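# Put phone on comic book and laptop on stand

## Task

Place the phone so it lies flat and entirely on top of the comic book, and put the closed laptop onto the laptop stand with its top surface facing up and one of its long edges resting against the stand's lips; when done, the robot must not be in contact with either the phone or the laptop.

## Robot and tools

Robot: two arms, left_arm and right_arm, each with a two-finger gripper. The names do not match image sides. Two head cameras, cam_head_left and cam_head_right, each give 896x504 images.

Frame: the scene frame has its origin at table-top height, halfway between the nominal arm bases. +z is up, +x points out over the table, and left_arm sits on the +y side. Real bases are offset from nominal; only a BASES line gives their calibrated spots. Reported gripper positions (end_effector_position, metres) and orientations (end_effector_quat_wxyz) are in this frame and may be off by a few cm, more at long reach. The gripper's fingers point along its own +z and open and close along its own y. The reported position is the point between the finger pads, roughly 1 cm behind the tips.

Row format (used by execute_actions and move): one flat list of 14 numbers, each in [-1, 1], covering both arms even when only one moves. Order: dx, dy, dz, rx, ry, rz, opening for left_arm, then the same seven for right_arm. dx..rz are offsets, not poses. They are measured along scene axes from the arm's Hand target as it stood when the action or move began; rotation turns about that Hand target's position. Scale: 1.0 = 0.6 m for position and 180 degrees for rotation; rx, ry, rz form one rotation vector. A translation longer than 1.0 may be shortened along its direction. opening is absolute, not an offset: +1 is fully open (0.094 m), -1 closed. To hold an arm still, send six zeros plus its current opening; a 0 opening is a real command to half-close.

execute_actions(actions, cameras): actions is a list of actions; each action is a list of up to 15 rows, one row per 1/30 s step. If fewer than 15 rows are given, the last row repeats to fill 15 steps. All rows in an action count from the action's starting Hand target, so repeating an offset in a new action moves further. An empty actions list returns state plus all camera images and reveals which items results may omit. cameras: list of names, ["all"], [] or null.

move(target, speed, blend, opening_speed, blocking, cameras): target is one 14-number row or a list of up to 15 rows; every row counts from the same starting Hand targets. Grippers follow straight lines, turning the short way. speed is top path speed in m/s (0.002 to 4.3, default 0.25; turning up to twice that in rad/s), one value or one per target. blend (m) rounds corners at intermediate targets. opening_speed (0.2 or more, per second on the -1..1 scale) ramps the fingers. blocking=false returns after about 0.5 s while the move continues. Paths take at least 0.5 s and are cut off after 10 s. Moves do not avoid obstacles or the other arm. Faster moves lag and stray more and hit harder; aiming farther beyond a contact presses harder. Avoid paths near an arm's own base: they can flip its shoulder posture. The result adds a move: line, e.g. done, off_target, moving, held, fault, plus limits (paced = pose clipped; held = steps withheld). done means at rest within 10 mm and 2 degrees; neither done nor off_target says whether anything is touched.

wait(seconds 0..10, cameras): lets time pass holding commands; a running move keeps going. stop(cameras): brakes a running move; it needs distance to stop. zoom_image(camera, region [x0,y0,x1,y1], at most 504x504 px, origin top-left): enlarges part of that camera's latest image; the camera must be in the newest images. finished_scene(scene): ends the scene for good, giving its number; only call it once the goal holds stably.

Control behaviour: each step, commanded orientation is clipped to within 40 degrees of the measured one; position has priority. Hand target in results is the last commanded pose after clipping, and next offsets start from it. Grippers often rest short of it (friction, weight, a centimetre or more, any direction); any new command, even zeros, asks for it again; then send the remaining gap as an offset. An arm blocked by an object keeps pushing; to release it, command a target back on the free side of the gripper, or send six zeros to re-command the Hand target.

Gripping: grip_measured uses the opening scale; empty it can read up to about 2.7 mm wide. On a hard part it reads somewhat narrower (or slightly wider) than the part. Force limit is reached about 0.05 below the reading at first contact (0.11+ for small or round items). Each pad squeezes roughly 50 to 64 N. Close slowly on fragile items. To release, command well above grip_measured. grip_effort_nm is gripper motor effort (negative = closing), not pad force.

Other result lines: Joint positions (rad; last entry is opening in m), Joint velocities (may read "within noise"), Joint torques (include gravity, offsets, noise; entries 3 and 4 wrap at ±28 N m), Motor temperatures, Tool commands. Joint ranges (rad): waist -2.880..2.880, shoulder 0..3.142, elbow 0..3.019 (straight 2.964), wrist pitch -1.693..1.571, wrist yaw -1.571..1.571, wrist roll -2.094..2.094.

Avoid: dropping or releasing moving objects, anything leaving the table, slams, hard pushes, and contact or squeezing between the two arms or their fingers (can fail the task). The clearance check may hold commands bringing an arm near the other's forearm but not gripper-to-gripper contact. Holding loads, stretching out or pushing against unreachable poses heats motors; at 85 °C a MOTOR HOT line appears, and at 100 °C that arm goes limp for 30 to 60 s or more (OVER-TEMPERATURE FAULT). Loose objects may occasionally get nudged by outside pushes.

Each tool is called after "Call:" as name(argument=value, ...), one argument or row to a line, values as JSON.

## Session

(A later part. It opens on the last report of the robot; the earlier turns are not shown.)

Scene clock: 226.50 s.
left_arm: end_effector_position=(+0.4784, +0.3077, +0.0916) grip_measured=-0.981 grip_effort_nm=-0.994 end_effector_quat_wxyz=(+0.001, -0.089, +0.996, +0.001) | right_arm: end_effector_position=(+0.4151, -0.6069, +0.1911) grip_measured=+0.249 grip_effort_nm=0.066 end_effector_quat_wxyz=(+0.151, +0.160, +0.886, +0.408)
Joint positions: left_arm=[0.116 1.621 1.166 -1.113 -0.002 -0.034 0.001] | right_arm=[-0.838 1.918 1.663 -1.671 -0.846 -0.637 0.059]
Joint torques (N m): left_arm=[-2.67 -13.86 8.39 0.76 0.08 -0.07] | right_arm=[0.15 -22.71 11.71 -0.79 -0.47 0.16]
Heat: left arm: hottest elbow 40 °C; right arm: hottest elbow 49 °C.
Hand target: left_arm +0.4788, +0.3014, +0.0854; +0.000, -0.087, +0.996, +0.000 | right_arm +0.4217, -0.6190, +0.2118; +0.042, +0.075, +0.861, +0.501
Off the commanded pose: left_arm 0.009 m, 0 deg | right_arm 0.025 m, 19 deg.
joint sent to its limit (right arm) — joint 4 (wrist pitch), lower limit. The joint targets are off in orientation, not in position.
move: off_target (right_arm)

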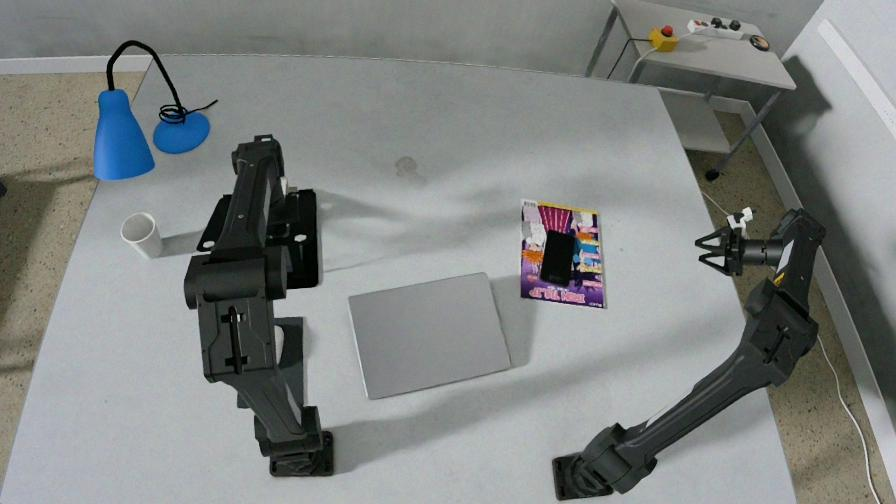

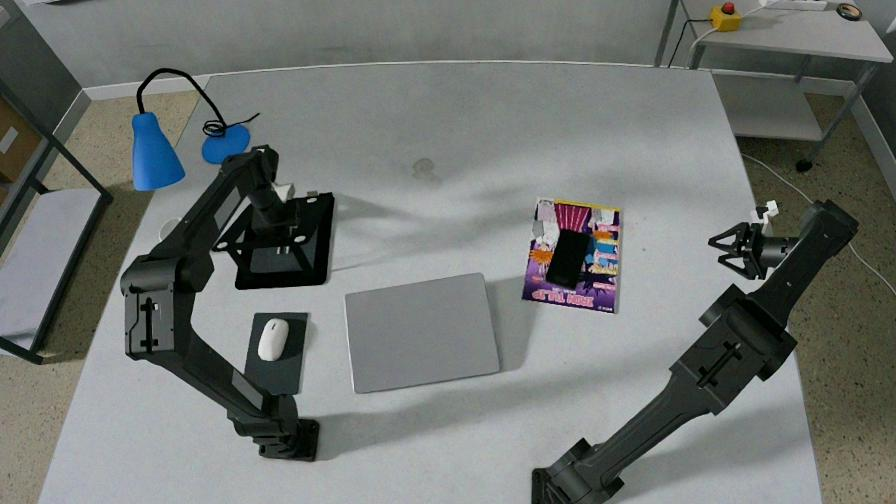

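Call:
move(
  target=[0,-0.1,-0.01,0,0,0,-1,0,0,0,0,0,0,0.25],
  speed=0.06,
  cameras=["all"],
)

Call:
zoom_image(
  camera="cam_head_left",
  region=[180, 150, 380, 310],
)

Call:
zoom_image(
  camera="cam_head_right",
  region=[180, 150, 380, 310],
)

Scene clock: 230.87 s.
left_arm: end_effector_position=(+0.4851, +0.2585, +0.0895) grip_measured=-0.981 grip_effort_nm=-0.989 end_effector_quat_wxyz=(+0.008, -0.095, +0.995, +0.004) | right_arm: end_effector_position=(+0.4151, -0.6069, +0.1911) grip_measured=+0.249 grip_effort_nm=0.061 end_effector_quat_wxyz=(+0.151, +0.160, +0.886, +0.408)
Joint positions: left_arm=[0.003 1.621 1.16 -1.093 -0.01 -0.157 0.001] | right_arm=[-0.838 1.918 1.663 -1.671 -0.846 -0.637 0.059]
Joint torques (N m): left_arm=[-3.14 -14.39 7.1 0.65 0.32 -0.17] | right_arm=[0.09 -22.71 11.73 -0.8 -0.47 0.16]
Heat: left arm: hottest elbow 40 °C; right arm: hottest elbow 50 °C.
Hand target: left_arm +0.4790, +0.2415, +0.0794; +0.000, -0.087, +0.996, +0.000 | right_arm +0.4217, -0.6190, +0.2118; +0.042, +0.075, +0.861, +0.501
Off the commanded pose: left_arm 0.021 m, 1 deg | right_arm 0.025 m, 19 deg.
joint sent to its limit (right arm) — joint 4 (wrist pitch), lower limit. The joint targets are off in orientation, not in position.
move: off_target (left_arm, right_arm)

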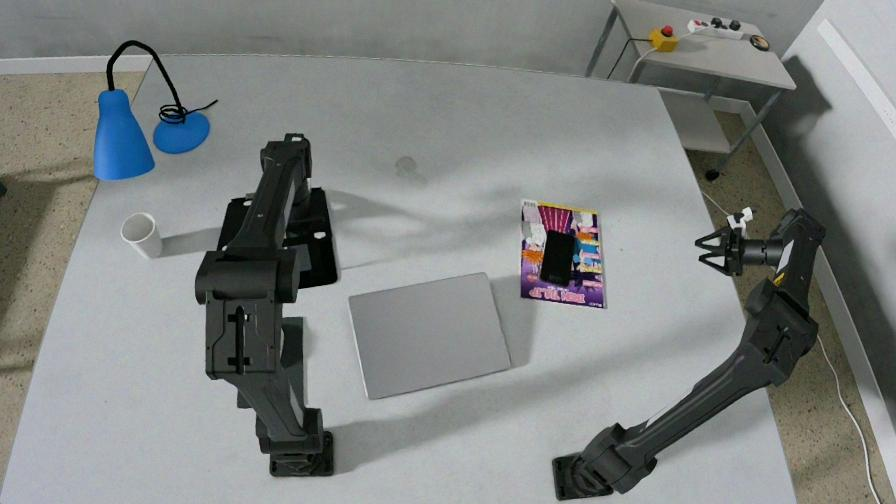

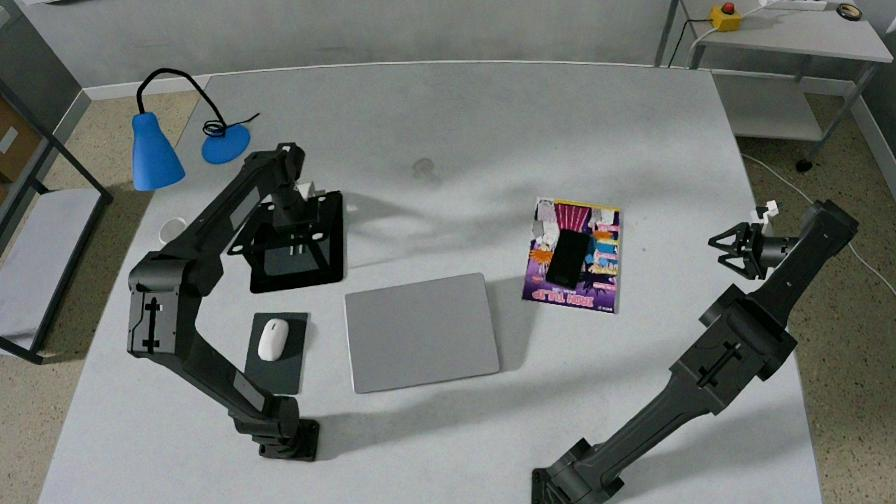

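Scaled by 2.520.

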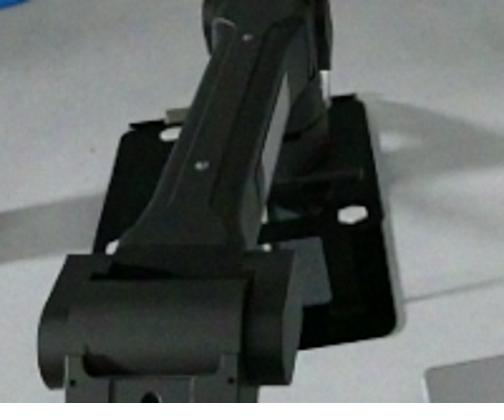

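Scaled by 2.520.

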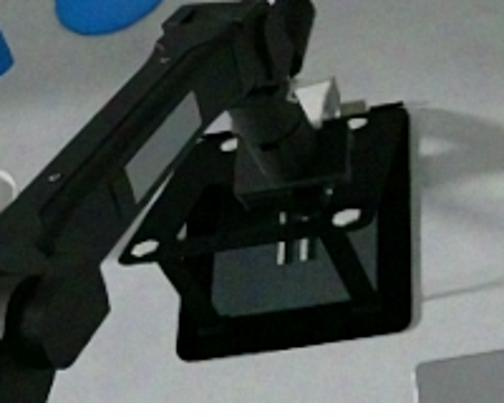

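Call:
move(
  target=[0.04,-0.09,0.0,0,0,0,-1,0,0,0,0,0,0,0.25],
  speed=0.06,
  cameras=["all"],
)

Call:
zoom_image(
  camera="cam_head_left",
  region=[180, 150, 380, 310],
)

Call:
zoom_image(
  camera="cam_head_right",
  region=[180, 150, 380, 310],
)

Scene clock: 234.77 s.
left_arm: end_effector_position=(+0.4850, +0.2062, +0.0741) grip_measured=-0.981 grip_effort_nm=-0.984 end_effector_quat_wxyz=(-0.008, -0.093, +0.996, +0.007) | right_arm: end_effector_position=(+0.4151, -0.6069, +0.1911) grip_measured=+0.249 grip_effort_nm=0.066 end_effector_quat_wxyz=(+0.151, +0.160, +0.886, +0.408)
Joint positions: left_arm=[-0.112 1.663 1.168 -1.094 -0.01 -0.269 0.001] | right_arm=[-0.838 1.918 1.663 -1.671 -0.846 -0.637 0.059]
Joint torques (N m): left_arm=[-3.66 -12.92 13.75 0.01 0.32 -0.19] | right_arm=[0.03 -22.77 11.71 -0.76 -0.47 0.16]
Heat: left arm: hottest elbow 40 °C; right arm: hottest elbow 50 °C.
Hand target: left_arm +0.5028, +0.1875, +0.0793; +0.000, -0.087, +0.996, +0.000 | right_arm +0.4217, -0.6190, +0.2118; +0.042, +0.075, +0.861, +0.501
Off the commanded pose: left_arm 0.026 m, 1 deg | right_arm 0.025 m, 19 deg.
joint sent to its limit (right arm) — joint 4 (wrist pitch), lower limit. The joint targets are off in orientation, not in position.
move: off_target (left_arm, right_arm)

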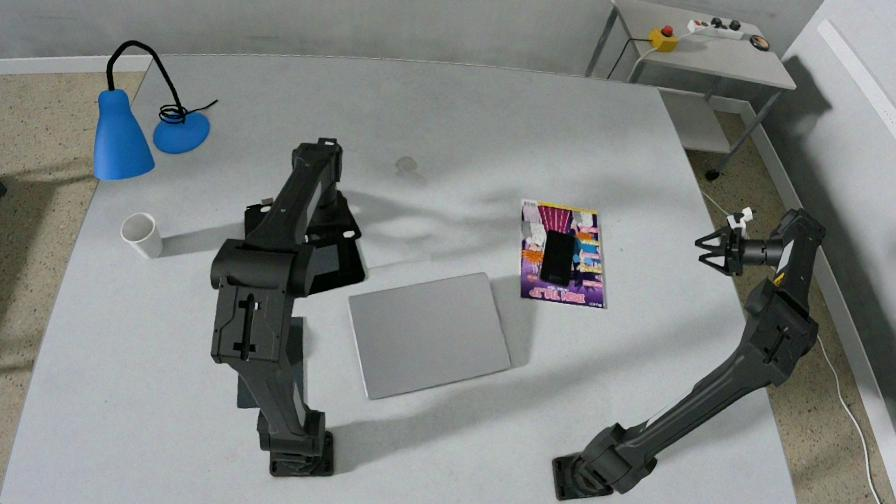

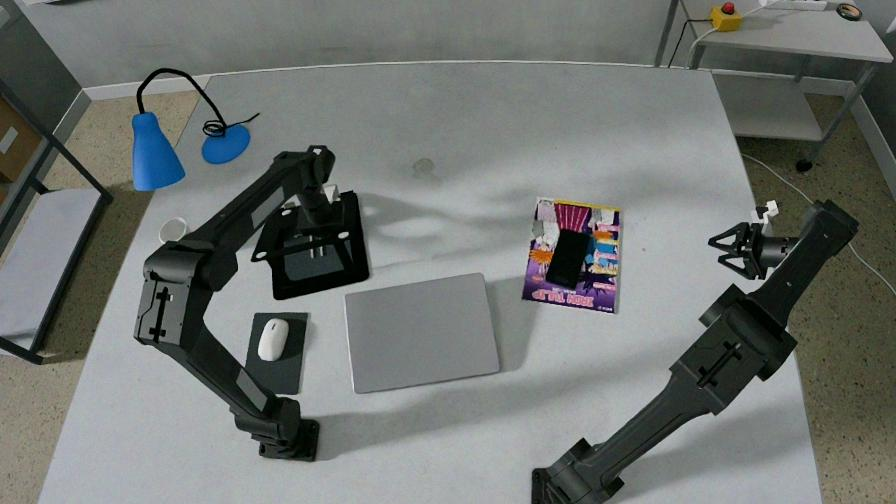

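Scaled by 2.520.

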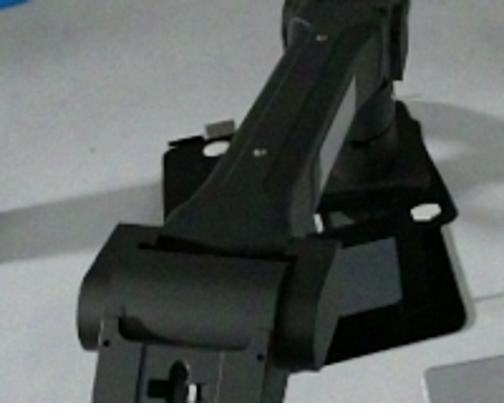

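Scaled by 2.520.

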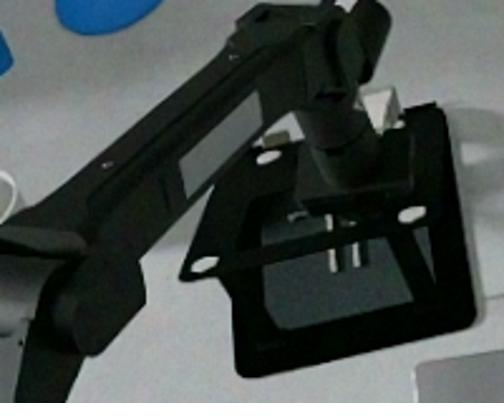

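Call:
move(
  target=[
    [-0.03,0.06,0.0,0,0,0,-1,0,0,0,0,0,0,0.25],
    [-0.03,0.07,0.3,0,0,0,-1,0,0,0,0,0,0,0.25],
    [-0.3,0.4,0.35,0,0,0,-1,0,0,0,0,0,0,0.25],
  ],
  speed=0.1,
  cameras=["all"],
)

Call:
zoom_image(
  camera="cam_head_left",
  region=[220, 160, 540, 420],
)

Call:
zoom_image(
  camera="cam_head_right",
  region=[220, 160, 540, 420],
)

Scene clock: 244.27 s.
left_arm: end_effector_position=(+0.3309, +0.4281, +0.2859) grip_measured=-0.981 grip_effort_nm=-0.984 end_effector_quat_wxyz=(-0.002, -0.087, +0.996, +0.001) | right_arm: end_effector_position=(+0.4151, -0.6069, +0.1911) grip_measured=+0.249 grip_effort_nm=0.066 end_effector_quat_wxyz=(+0.151, +0.160, +0.886, +0.408)
Joint positions: left_arm=[0.524 1.264 1.315 -1.625 -0.003 0.379 0.001] | right_arm=[-0.838 1.918 1.663 -1.671 -0.846 -0.637 0.059]
Joint torques (N m): left_arm=[-1.44 -12.04 9.37 -0.01 0.11 0.11] | right_arm=[0.09 -22.65 11.74 -0.75 -0.47 0.16]
Heat: left arm: hottest elbow 40 °C; right arm: hottest elbow 50 °C.
Hand target: left_arm +0.3229, +0.4275, +0.2893; +0.000, -0.087, +0.996, +0.000 | right_arm +0.4217, -0.6190, +0.2118; +0.042, +0.075, +0.861, +0.501
Off the commanded pose: left_arm 0.009 m, 0 deg | right_arm 0.025 m, 19 deg.
joint sent to its limit (right arm) — joint 4 (wrist pitch), lower limit. The joint targets are off in orientation, not in position.
move: off_target (right_arm)

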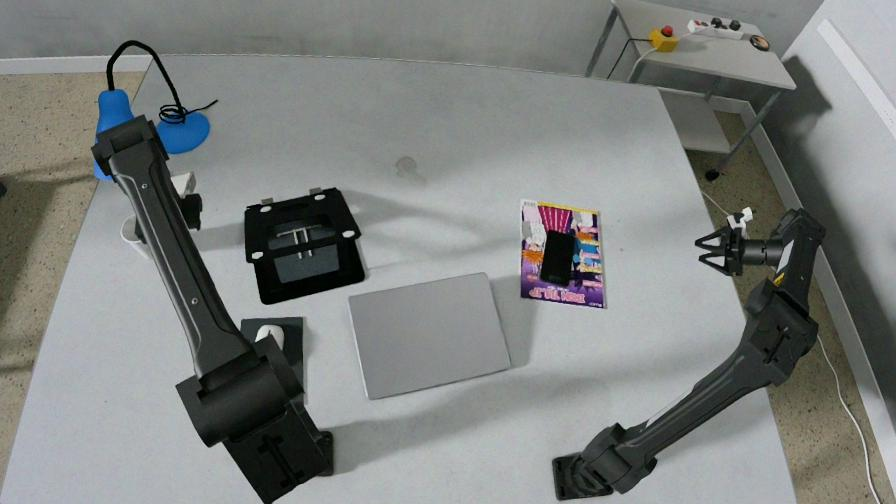

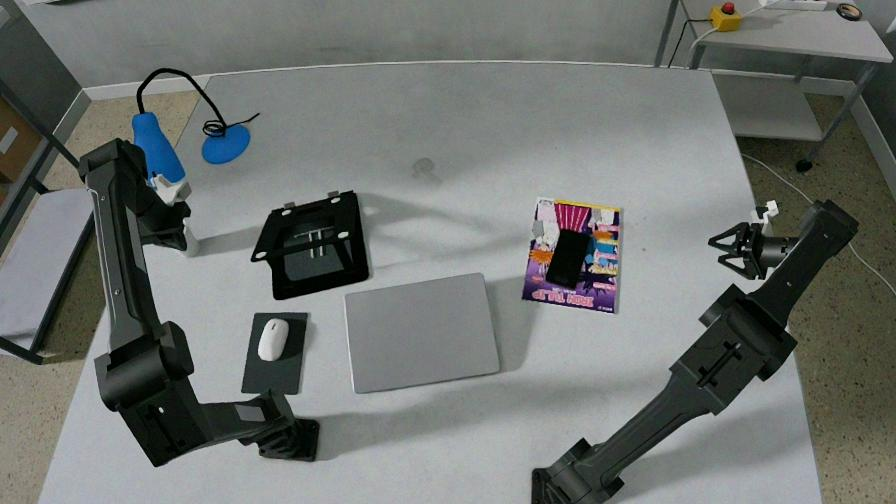

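Scaled by 1.575.

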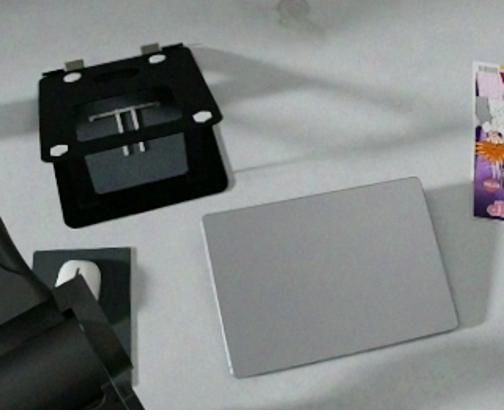

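Scaled by 1.575.

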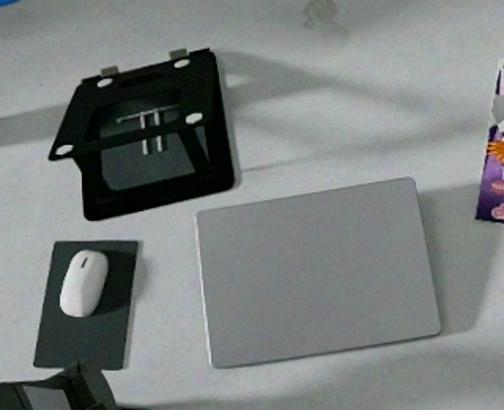

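Call:
zoom_image(
  camera="cam_head_left",
  region=[335, 260, 435, 410],
)

Call:
zoom_image(
  camera="cam_head_left",
  region=[435, 260, 545, 410],
)

Call:
zoom_image(
  camera="cam_head_right",
  region=[335, 260, 435, 410],
)

Call:
zoom_image(
  camera="cam_head_right",
  region=[435, 260, 545, 410],
)

Scaled by 3.360.

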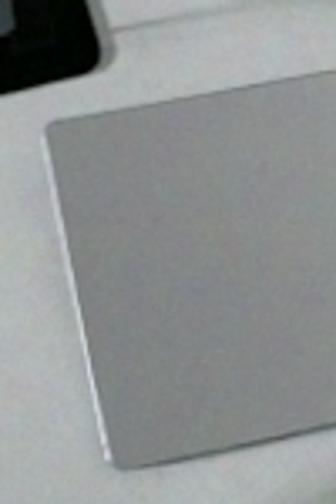

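Scaled by 3.360.

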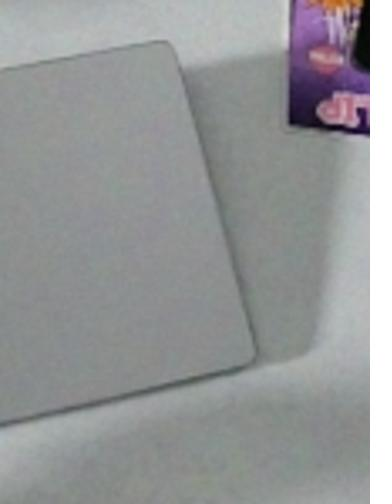

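Scaled by 3.360.

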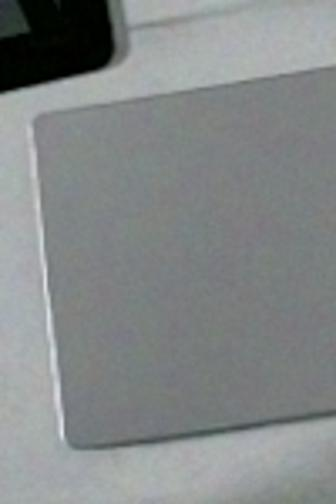

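Scaled by 3.360.

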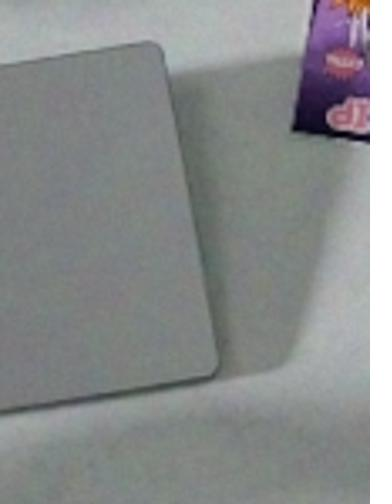

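Call:
move(
  target=[
    [0,-0.1,0,-0.297,-0.0576,0.0301,0,-0.1,0.3,0.05,-0.03,-0.0026,0.1384,0],
    [-0.16,-0.25,-0.15,-0.297,-0.0576,0.0301,0,-0.176,0.595,-0.08,-0.03,-0.0026,0.1384,0],
  ],
  speed=0.15,
  blend=0.03,
  cameras=["all"],
)

Call:
zoom_image(
  camera="cam_head_left",
  region=[220, 160, 620, 460],
)

Call:
zoom_image(
  camera="cam_head_right",
  region=[220, 160, 620, 460],
)

Scene clock: 292.07 s.
left_arm: end_effector_position=(+0.2327, +0.2787, +0.1980) grip_measured=-0.002 grip_effort_nm=0.125 end_effector_quat_wxyz=(+0.097, -0.157, +0.904, -0.385) | right_arm: end_effector_position=(+0.3178, -0.2661, +0.1755) grip_measured=+0.001 grip_effort_nm=-0.081 end_effector_quat_wxyz=(-0.045, -0.122, +0.882, +0.453)
Joint positions: left_arm=[0.757 0.99 0.726 -1.671 0.748 0.586 0.047] | right_arm=[-0.243 1.567 1.103 -1.671 -0.806 -0.758 0.047]
Joint torques (N m): left_arm=[-1.14 -6.24 8.34 -0.53 0.32 0.12] | right_arm=[1.14 -12.57 6.01 -0.38 -0.45 0.09]
Heat: left arm: hottest elbow 38 °C; right arm: hottest elbow 50 °C.
Hand target: left_arm +0.2268, +0.2775, +0.1992; +0.047, -0.123, +0.881, -0.455 | right_arm +0.3162, -0.2621, +0.1637; -0.061, -0.116, +0.879, +0.458
Off the commanded pose: left_arm 0.006 m, 11 deg | right_arm 0.012 m, 2 deg.
joint sent to its limit (left arm) — joint 4 (wrist pitch), lower limit. The joint targets are off in orientation, not in position.
move: off_target (left_arm, right_arm)

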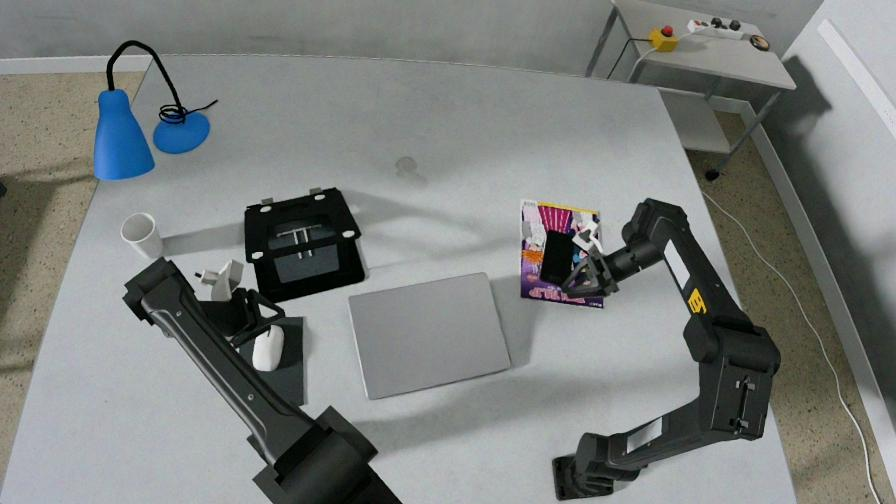

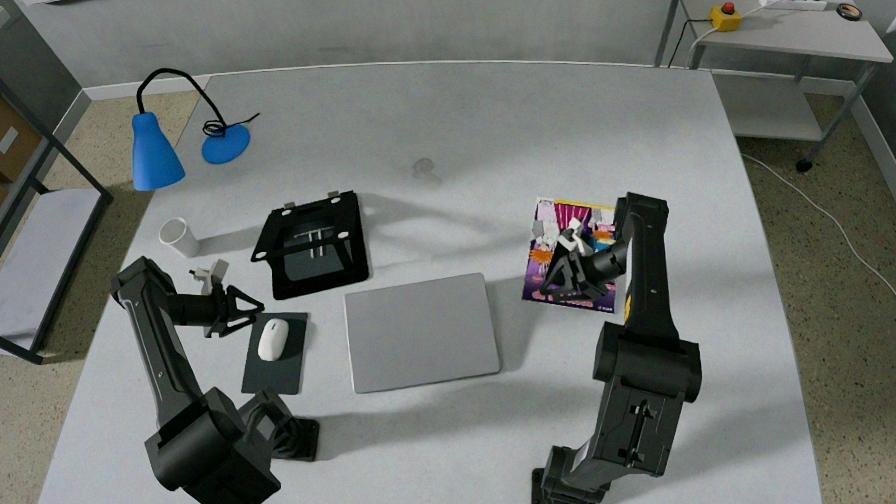

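Scaled by 1.260.

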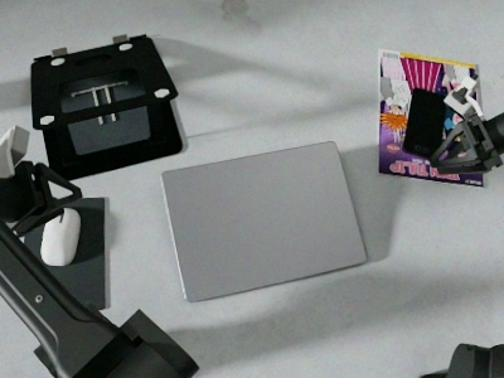

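Scaled by 1.260.

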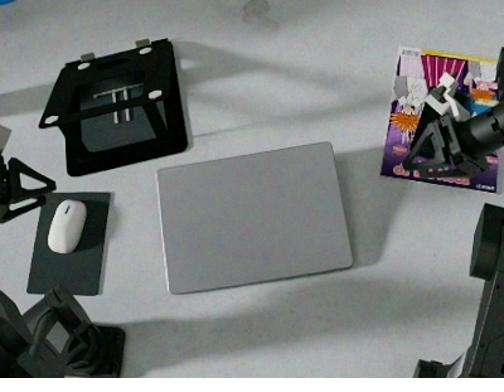

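Call:
move(
  target=[-0.018,-0.17,-0.19,0,0,0,0,-0.012,0.12,-0.15,0,0,0,0],
  speed=0.12,
  cameras=["all"],
)

Call:
zoom_image(
  camera="cam_head_left",
  region=[250, 230, 420, 420],
)

Call:
zoom_image(
  camera="cam_head_left",
  region=[430, 230, 600, 420],
)

Call:
zoom_image(
  camera="cam_head_right",
  region=[220, 230, 390, 420],
)

Call:
zoom_image(
  camera="cam_head_right",
  region=[430, 230, 600, 420],
)

Scene clock: 304.47 s.
left_arm: end_effector_position=(+0.2186, +0.1797, +0.0885) grip_measured=-0.002 grip_effort_nm=0.125 end_effector_quat_wxyz=(+0.055, -0.123, +0.882, -0.452) | right_arm: end_effector_position=(+0.3146, -0.1944, +0.0851) grip_measured=+0.001 grip_effort_nm=-0.081 end_effector_quat_wxyz=(-0.044, -0.121, +0.881, +0.455)
Joint positions: left_arm=[0.414 1.013 0.377 -1.182 0.923 0.289 0.047] | right_arm=[-0.06 1.639 0.925 -1.237 -0.895 -0.512 0.047]
Joint torques (N m): left_arm=[-3.14 -2.84 6.86 0.2 0.59 -0.02] | right_arm=[1.32 -12.45 5.14 -0.09 -0.52 0.14]
Heat: left arm: hottest elbow 38 °C; right arm: hottest elbow 47 °C.
Hand target: left_arm +0.2160, +0.1755, +0.0852; +0.047, -0.123, +0.881, -0.455 | right_arm +0.3090, -0.1901, +0.0737; -0.060, -0.116, +0.879, +0.458
Off the commanded pose: left_arm 0.006 m, 1 deg | right_arm 0.013 m, 2 deg.
move: off_target (right_arm)

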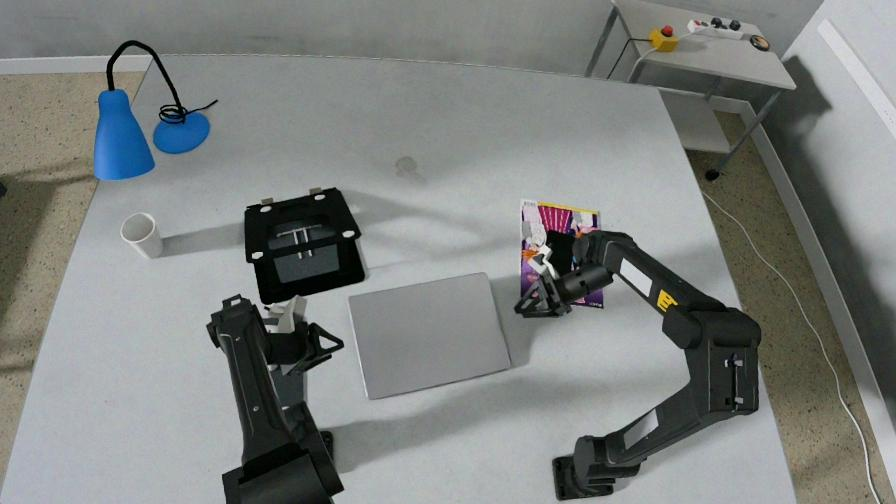

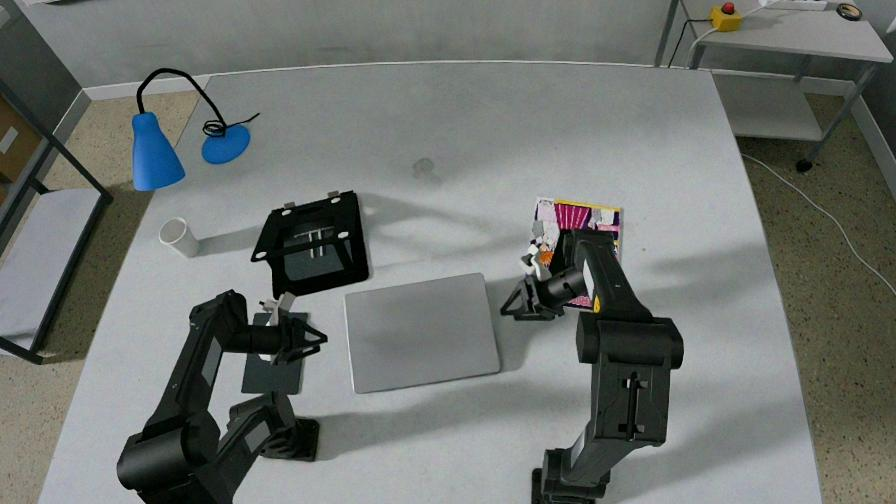

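Scaled by 2.653.

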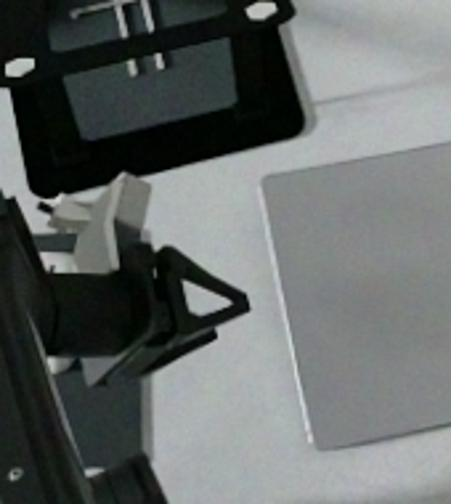

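Scaled by 2.653.

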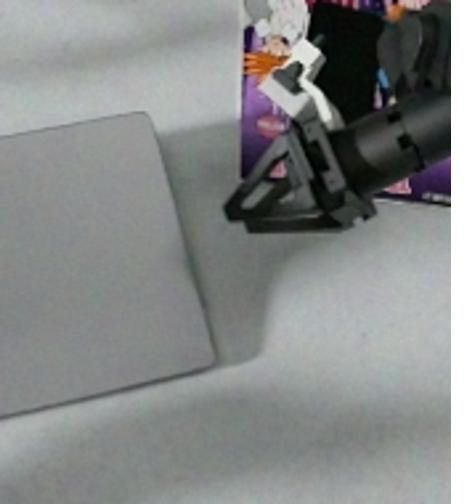

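Scaled by 2.653.

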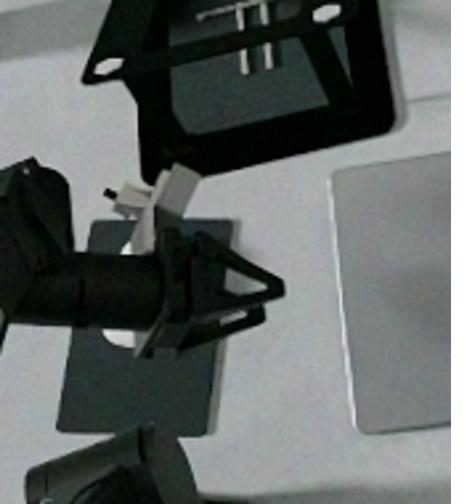

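Scaled by 2.653.

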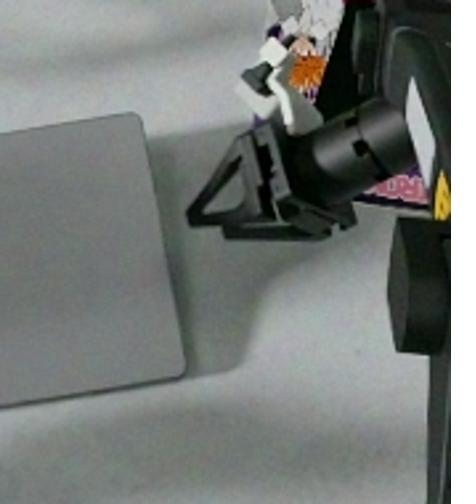

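Call:
move(
  target=[0.015,0.0,-0.08,0,0,0,0.1,0,0.0,-0.062,0,0,0,0.1],
  speed=0.08,
  cameras=["all"],
)

Call:
zoom_image(
  camera="cam_head_left",
  region=[250, 230, 420, 420],
)

Call:
zoom_image(
  camera="cam_head_left",
  region=[430, 230, 600, 420],
)

Call:
zoom_image(
  camera="cam_head_right",
  region=[220, 230, 390, 420],
)

Call:
zoom_image(
  camera="cam_head_right",
  region=[430, 230, 600, 420],
)

Scene clock: 313.37 s.
left_arm: end_effector_position=(+0.2289, +0.1805, +0.0406) grip_measured=+0.098 grip_effort_nm=0.129 end_effector_quat_wxyz=(+0.057, -0.122, +0.882, -0.452) | right_arm: end_effector_position=(+0.3156, -0.1945, +0.0478) grip_measured=+0.099 grip_effort_nm=0.066 end_effector_quat_wxyz=(-0.045, -0.121, +0.881, +0.455)
Joint positions: left_arm=[0.393 1.208 0.325 -0.904 0.927 0.255 0.052] | right_arm=[-0.06 1.716 0.898 -1.132 -0.895 -0.512 0.052]
Joint torques (N m): left_arm=[-2.2 -3.66 5.33 0.44 0.64 0] | right_arm=[1.26 -12.86 4.57 -0.1 -0.52 0.16]
Heat: left arm: hottest elbow 37 °C; right arm: hottest elbow 45 °C.
Hand target: left_arm +0.2252, +0.1756, +0.0373; +0.047, -0.123, +0.881, -0.455 | right_arm +0.3090, -0.1901, +0.0366; -0.060, -0.116, +0.879, +0.458
Off the commanded pose: left_arm 0.007 m, 1 deg | right_arm 0.014 m, 2 deg.
move: off_target (right_arm)

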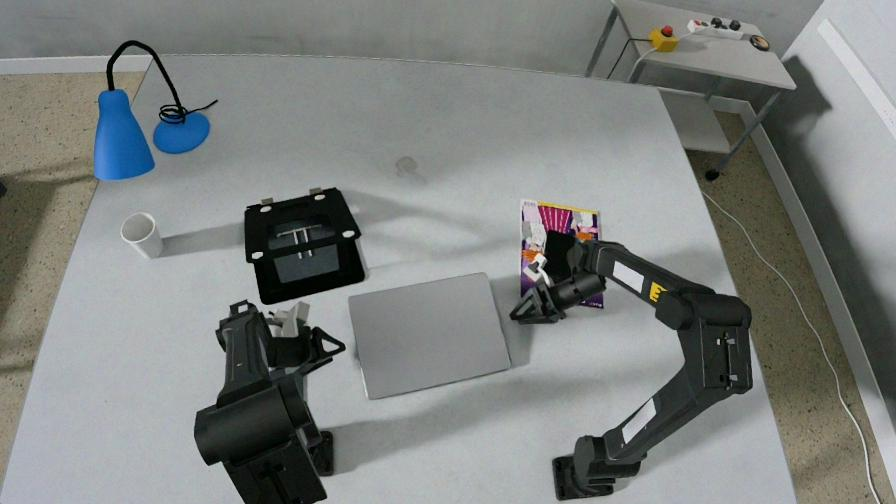

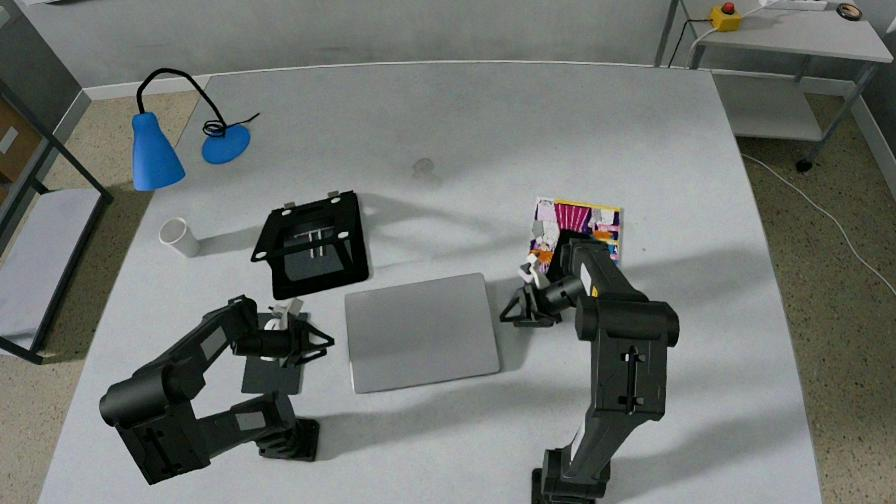

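Scaled by 2.653.

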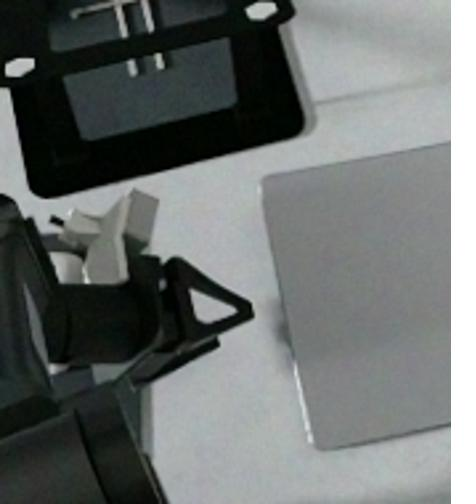

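Scaled by 2.653.

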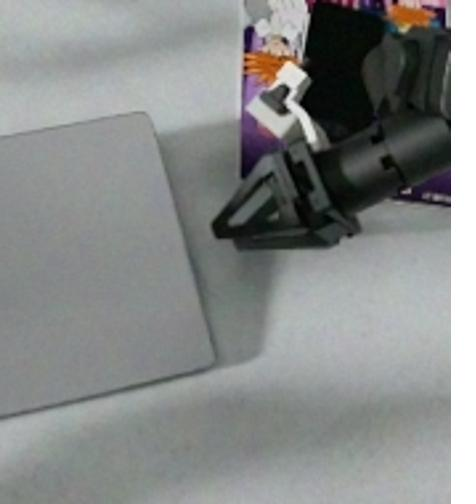

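Scaled by 2.653.

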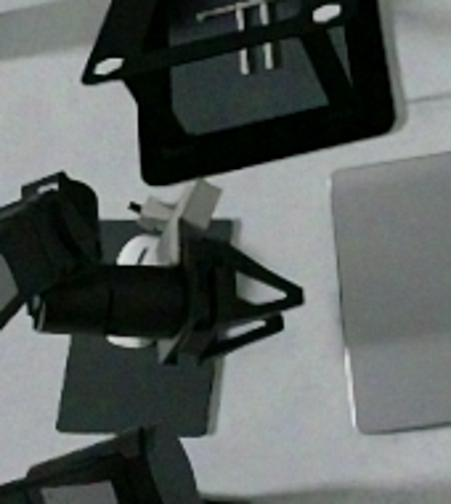

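Scaled by 2.653.

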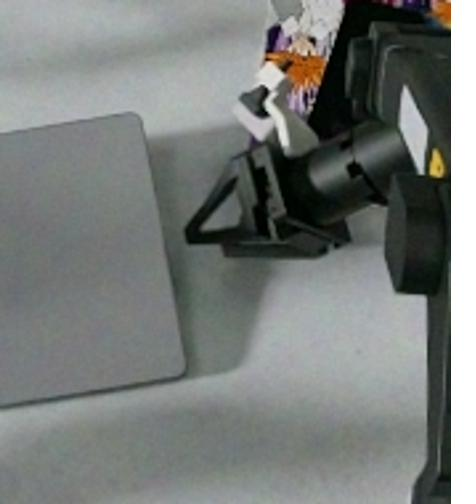

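Call:
move(
  target=[0.017,-0.058,0,0,0,0,0.1,-0.015,0.062,0,0,0,0,0.1],
  speed=0.05,
  cameras=["all"],
)

Call:
zoom_image(
  camera="cam_head_left",
  region=[270, 250, 410, 410],
)

Call:
zoom_image(
  camera="cam_head_left",
  region=[430, 250, 570, 410],
)

Call:
zoom_image(
  camera="cam_head_right",
  region=[260, 250, 400, 410],
)

Call:
zoom_image(
  camera="cam_head_right",
  region=[430, 250, 570, 410],
)

Scene clock: 320.40 s.
left_arm: end_effector_position=(+0.2374, +0.1438, +0.0375) grip_measured=+0.098 grip_effort_nm=0.129 end_effector_quat_wxyz=(+0.045, -0.128, +0.880, -0.456) | right_arm: end_effector_position=(+0.3046, -0.1566, +0.0352) grip_measured=+0.099 grip_effort_nm=0.061 end_effector_quat_wxyz=(-0.061, -0.113, +0.880, +0.458)
Joint positions: left_arm=[0.184 1.147 0.275 -0.656 0.951 -0.099 0.052] | right_arm=[0.041 1.716 0.85 -0.999 -0.929 -0.358 0.052]
Joint torques (N m): left_arm=[-2.37 -5.13 5.74 0.92 0.45 -0.05] | right_arm=[1.2 -15.91 4.27 0.08 -0.54 0.13]
Motor temperatures (°C): left_arm=[22 27 37 24 27 23 28] | right_arm=[26 42 44 25 25 23 25]
Heat: left arm: hottest elbow 37 °C; right arm: hottest elbow 44 °C.
Hand target: left_arm +0.2352, +0.1407, +0.0372; +0.047, -0.123, +0.881, -0.455 | right_arm +0.3000, -0.1529, +0.0366; -0.060, -0.116, +0.879, +0.458
Off the commanded pose: left_arm 0.004 m, 1 deg | right_arm 0.006 m, 0 deg.
move: done

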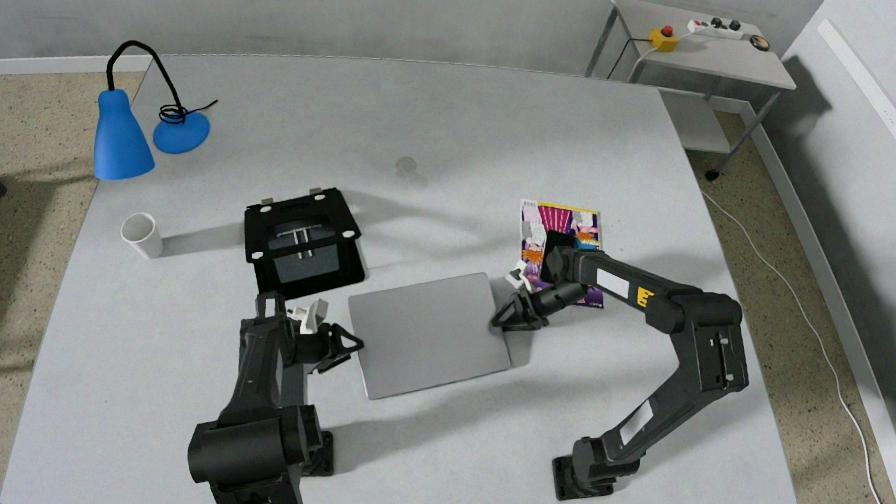

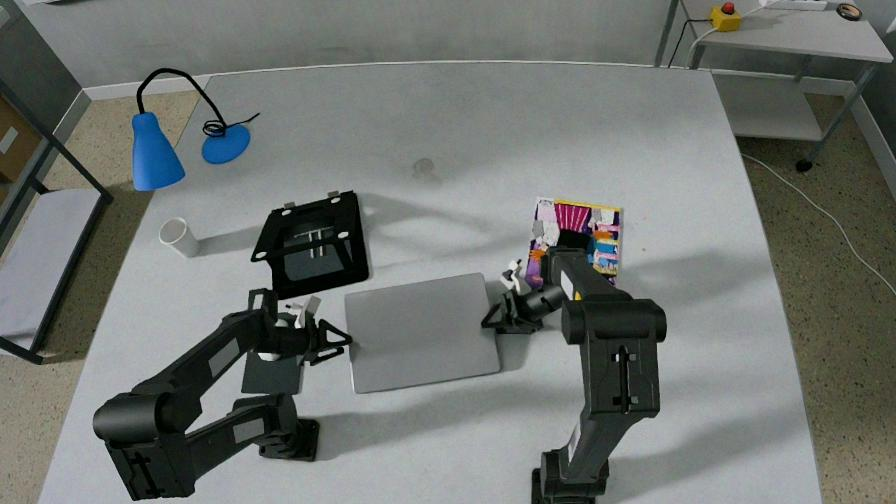

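Scaled by 3.150.

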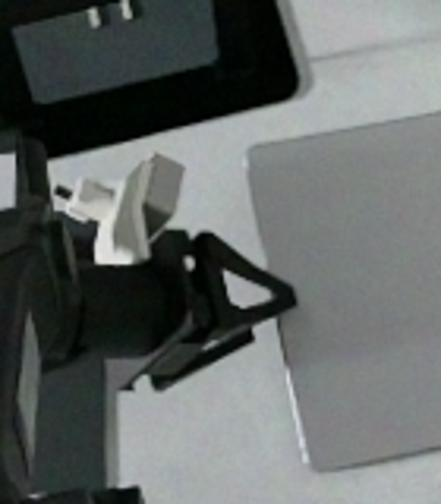

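Scaled by 3.150.

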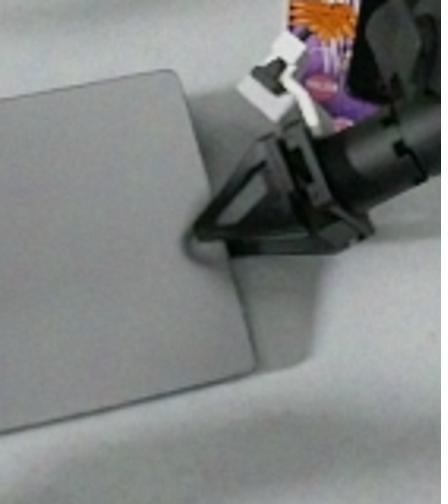

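Scaled by 3.150.

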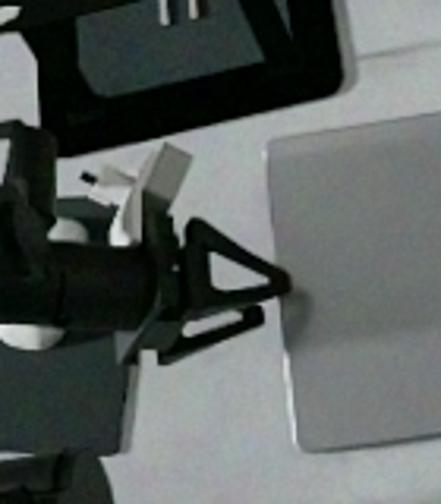

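Scaled by 3.150.

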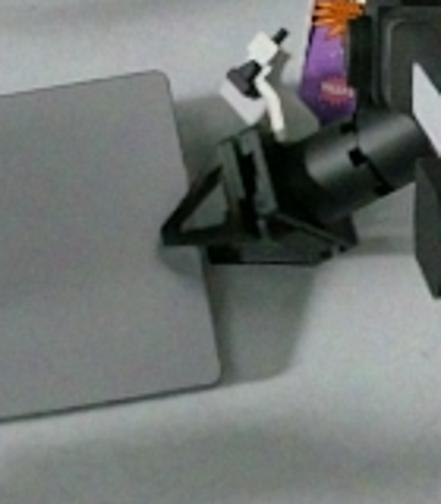

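Call:
move(
  target=[0.012,-0.047,0,0,0,0,0.1,-0.008,0.03,0.003,0,0,0,0.1],
  speed=0.05,
  cameras=["all"],
)

Call:
zoom_image(
  camera="cam_head_left",
  region=[270, 250, 410, 410],
)

Call:
zoom_image(
  camera="cam_head_left",
  region=[430, 250, 570, 410],
)

Call:
zoom_image(
  camera="cam_head_right",
  region=[260, 250, 400, 410],
)

Call:
zoom_image(
  camera="cam_head_right",
  region=[430, 250, 570, 410],
)

Scene clock: 327.27 s.
left_arm: end_effector_position=(+0.2443, +0.1172, +0.0354) grip_measured=+0.098 grip_effort_nm=0.115 end_effector_quat_wxyz=(+0.044, -0.131, +0.882, -0.451) | right_arm: end_effector_position=(+0.3002, -0.1388, +0.0366) grip_measured=+0.099 grip_effort_nm=0.066 end_effector_quat_wxyz=(-0.061, -0.112, +0.880, +0.458)
Joint positions: left_arm=[0.026 1.113 0.242 -0.445 0.917 -0.368 0.052] | right_arm=[0.09 1.695 0.829 -0.934 -0.942 -0.275 0.052]
Joint torques (N m): left_arm=[-2.02 -5.89 6.56 1.37 0.61 -0.05] | right_arm=[1.26 -15.74 4.38 0.06 -0.54 0.17]
Heat: left arm: hottest elbow 37 °C; right arm: hottest elbow 43 °C.
Hand target: left_arm +0.2425, +0.1126, +0.0373; +0.047, -0.123, +0.881, -0.455 | right_arm +0.2953, -0.1349, +0.0384; -0.060, -0.116, +0.879, +0.458
Off the commanded pose: left_arm 0.005 m, 1 deg | right_arm 0.007 m, 0 deg.
move: done

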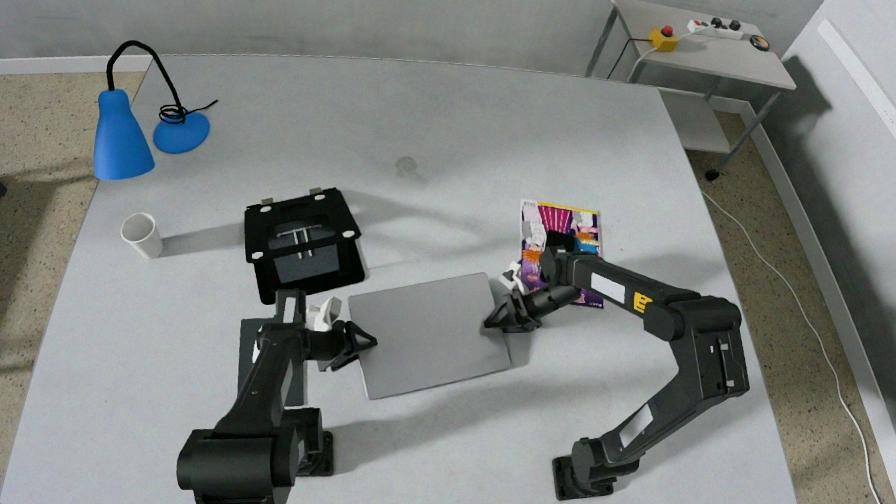

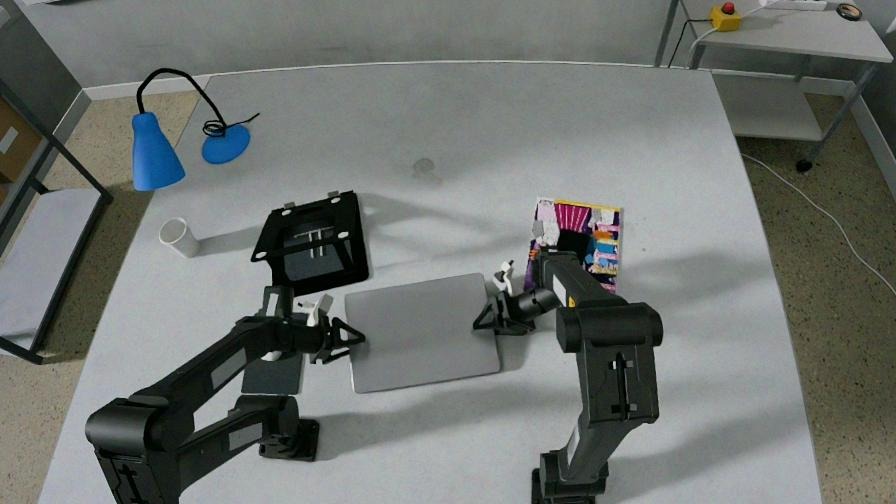

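Scaled by 3.150.

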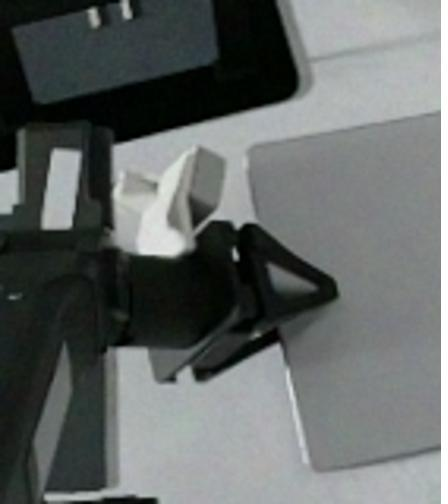

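Scaled by 3.150.

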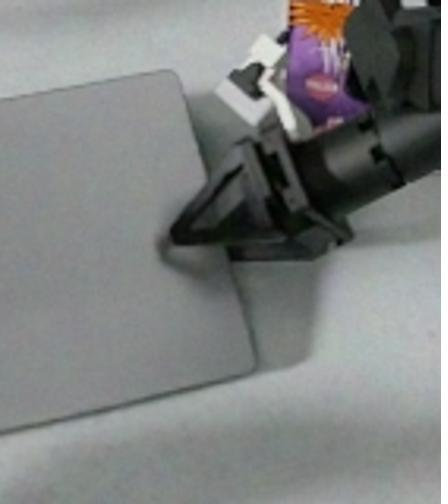

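Scaled by 3.150.

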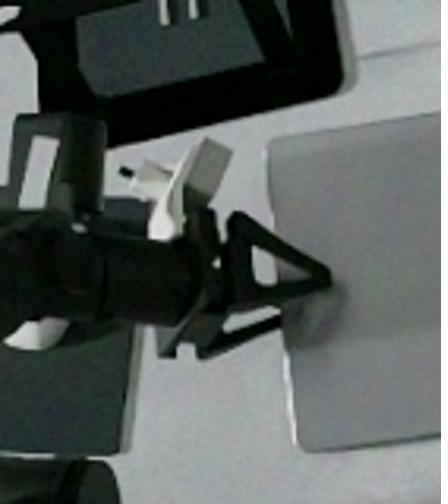

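Scaled by 3.150.

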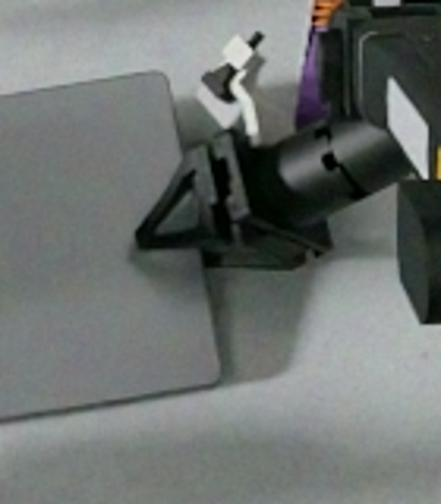

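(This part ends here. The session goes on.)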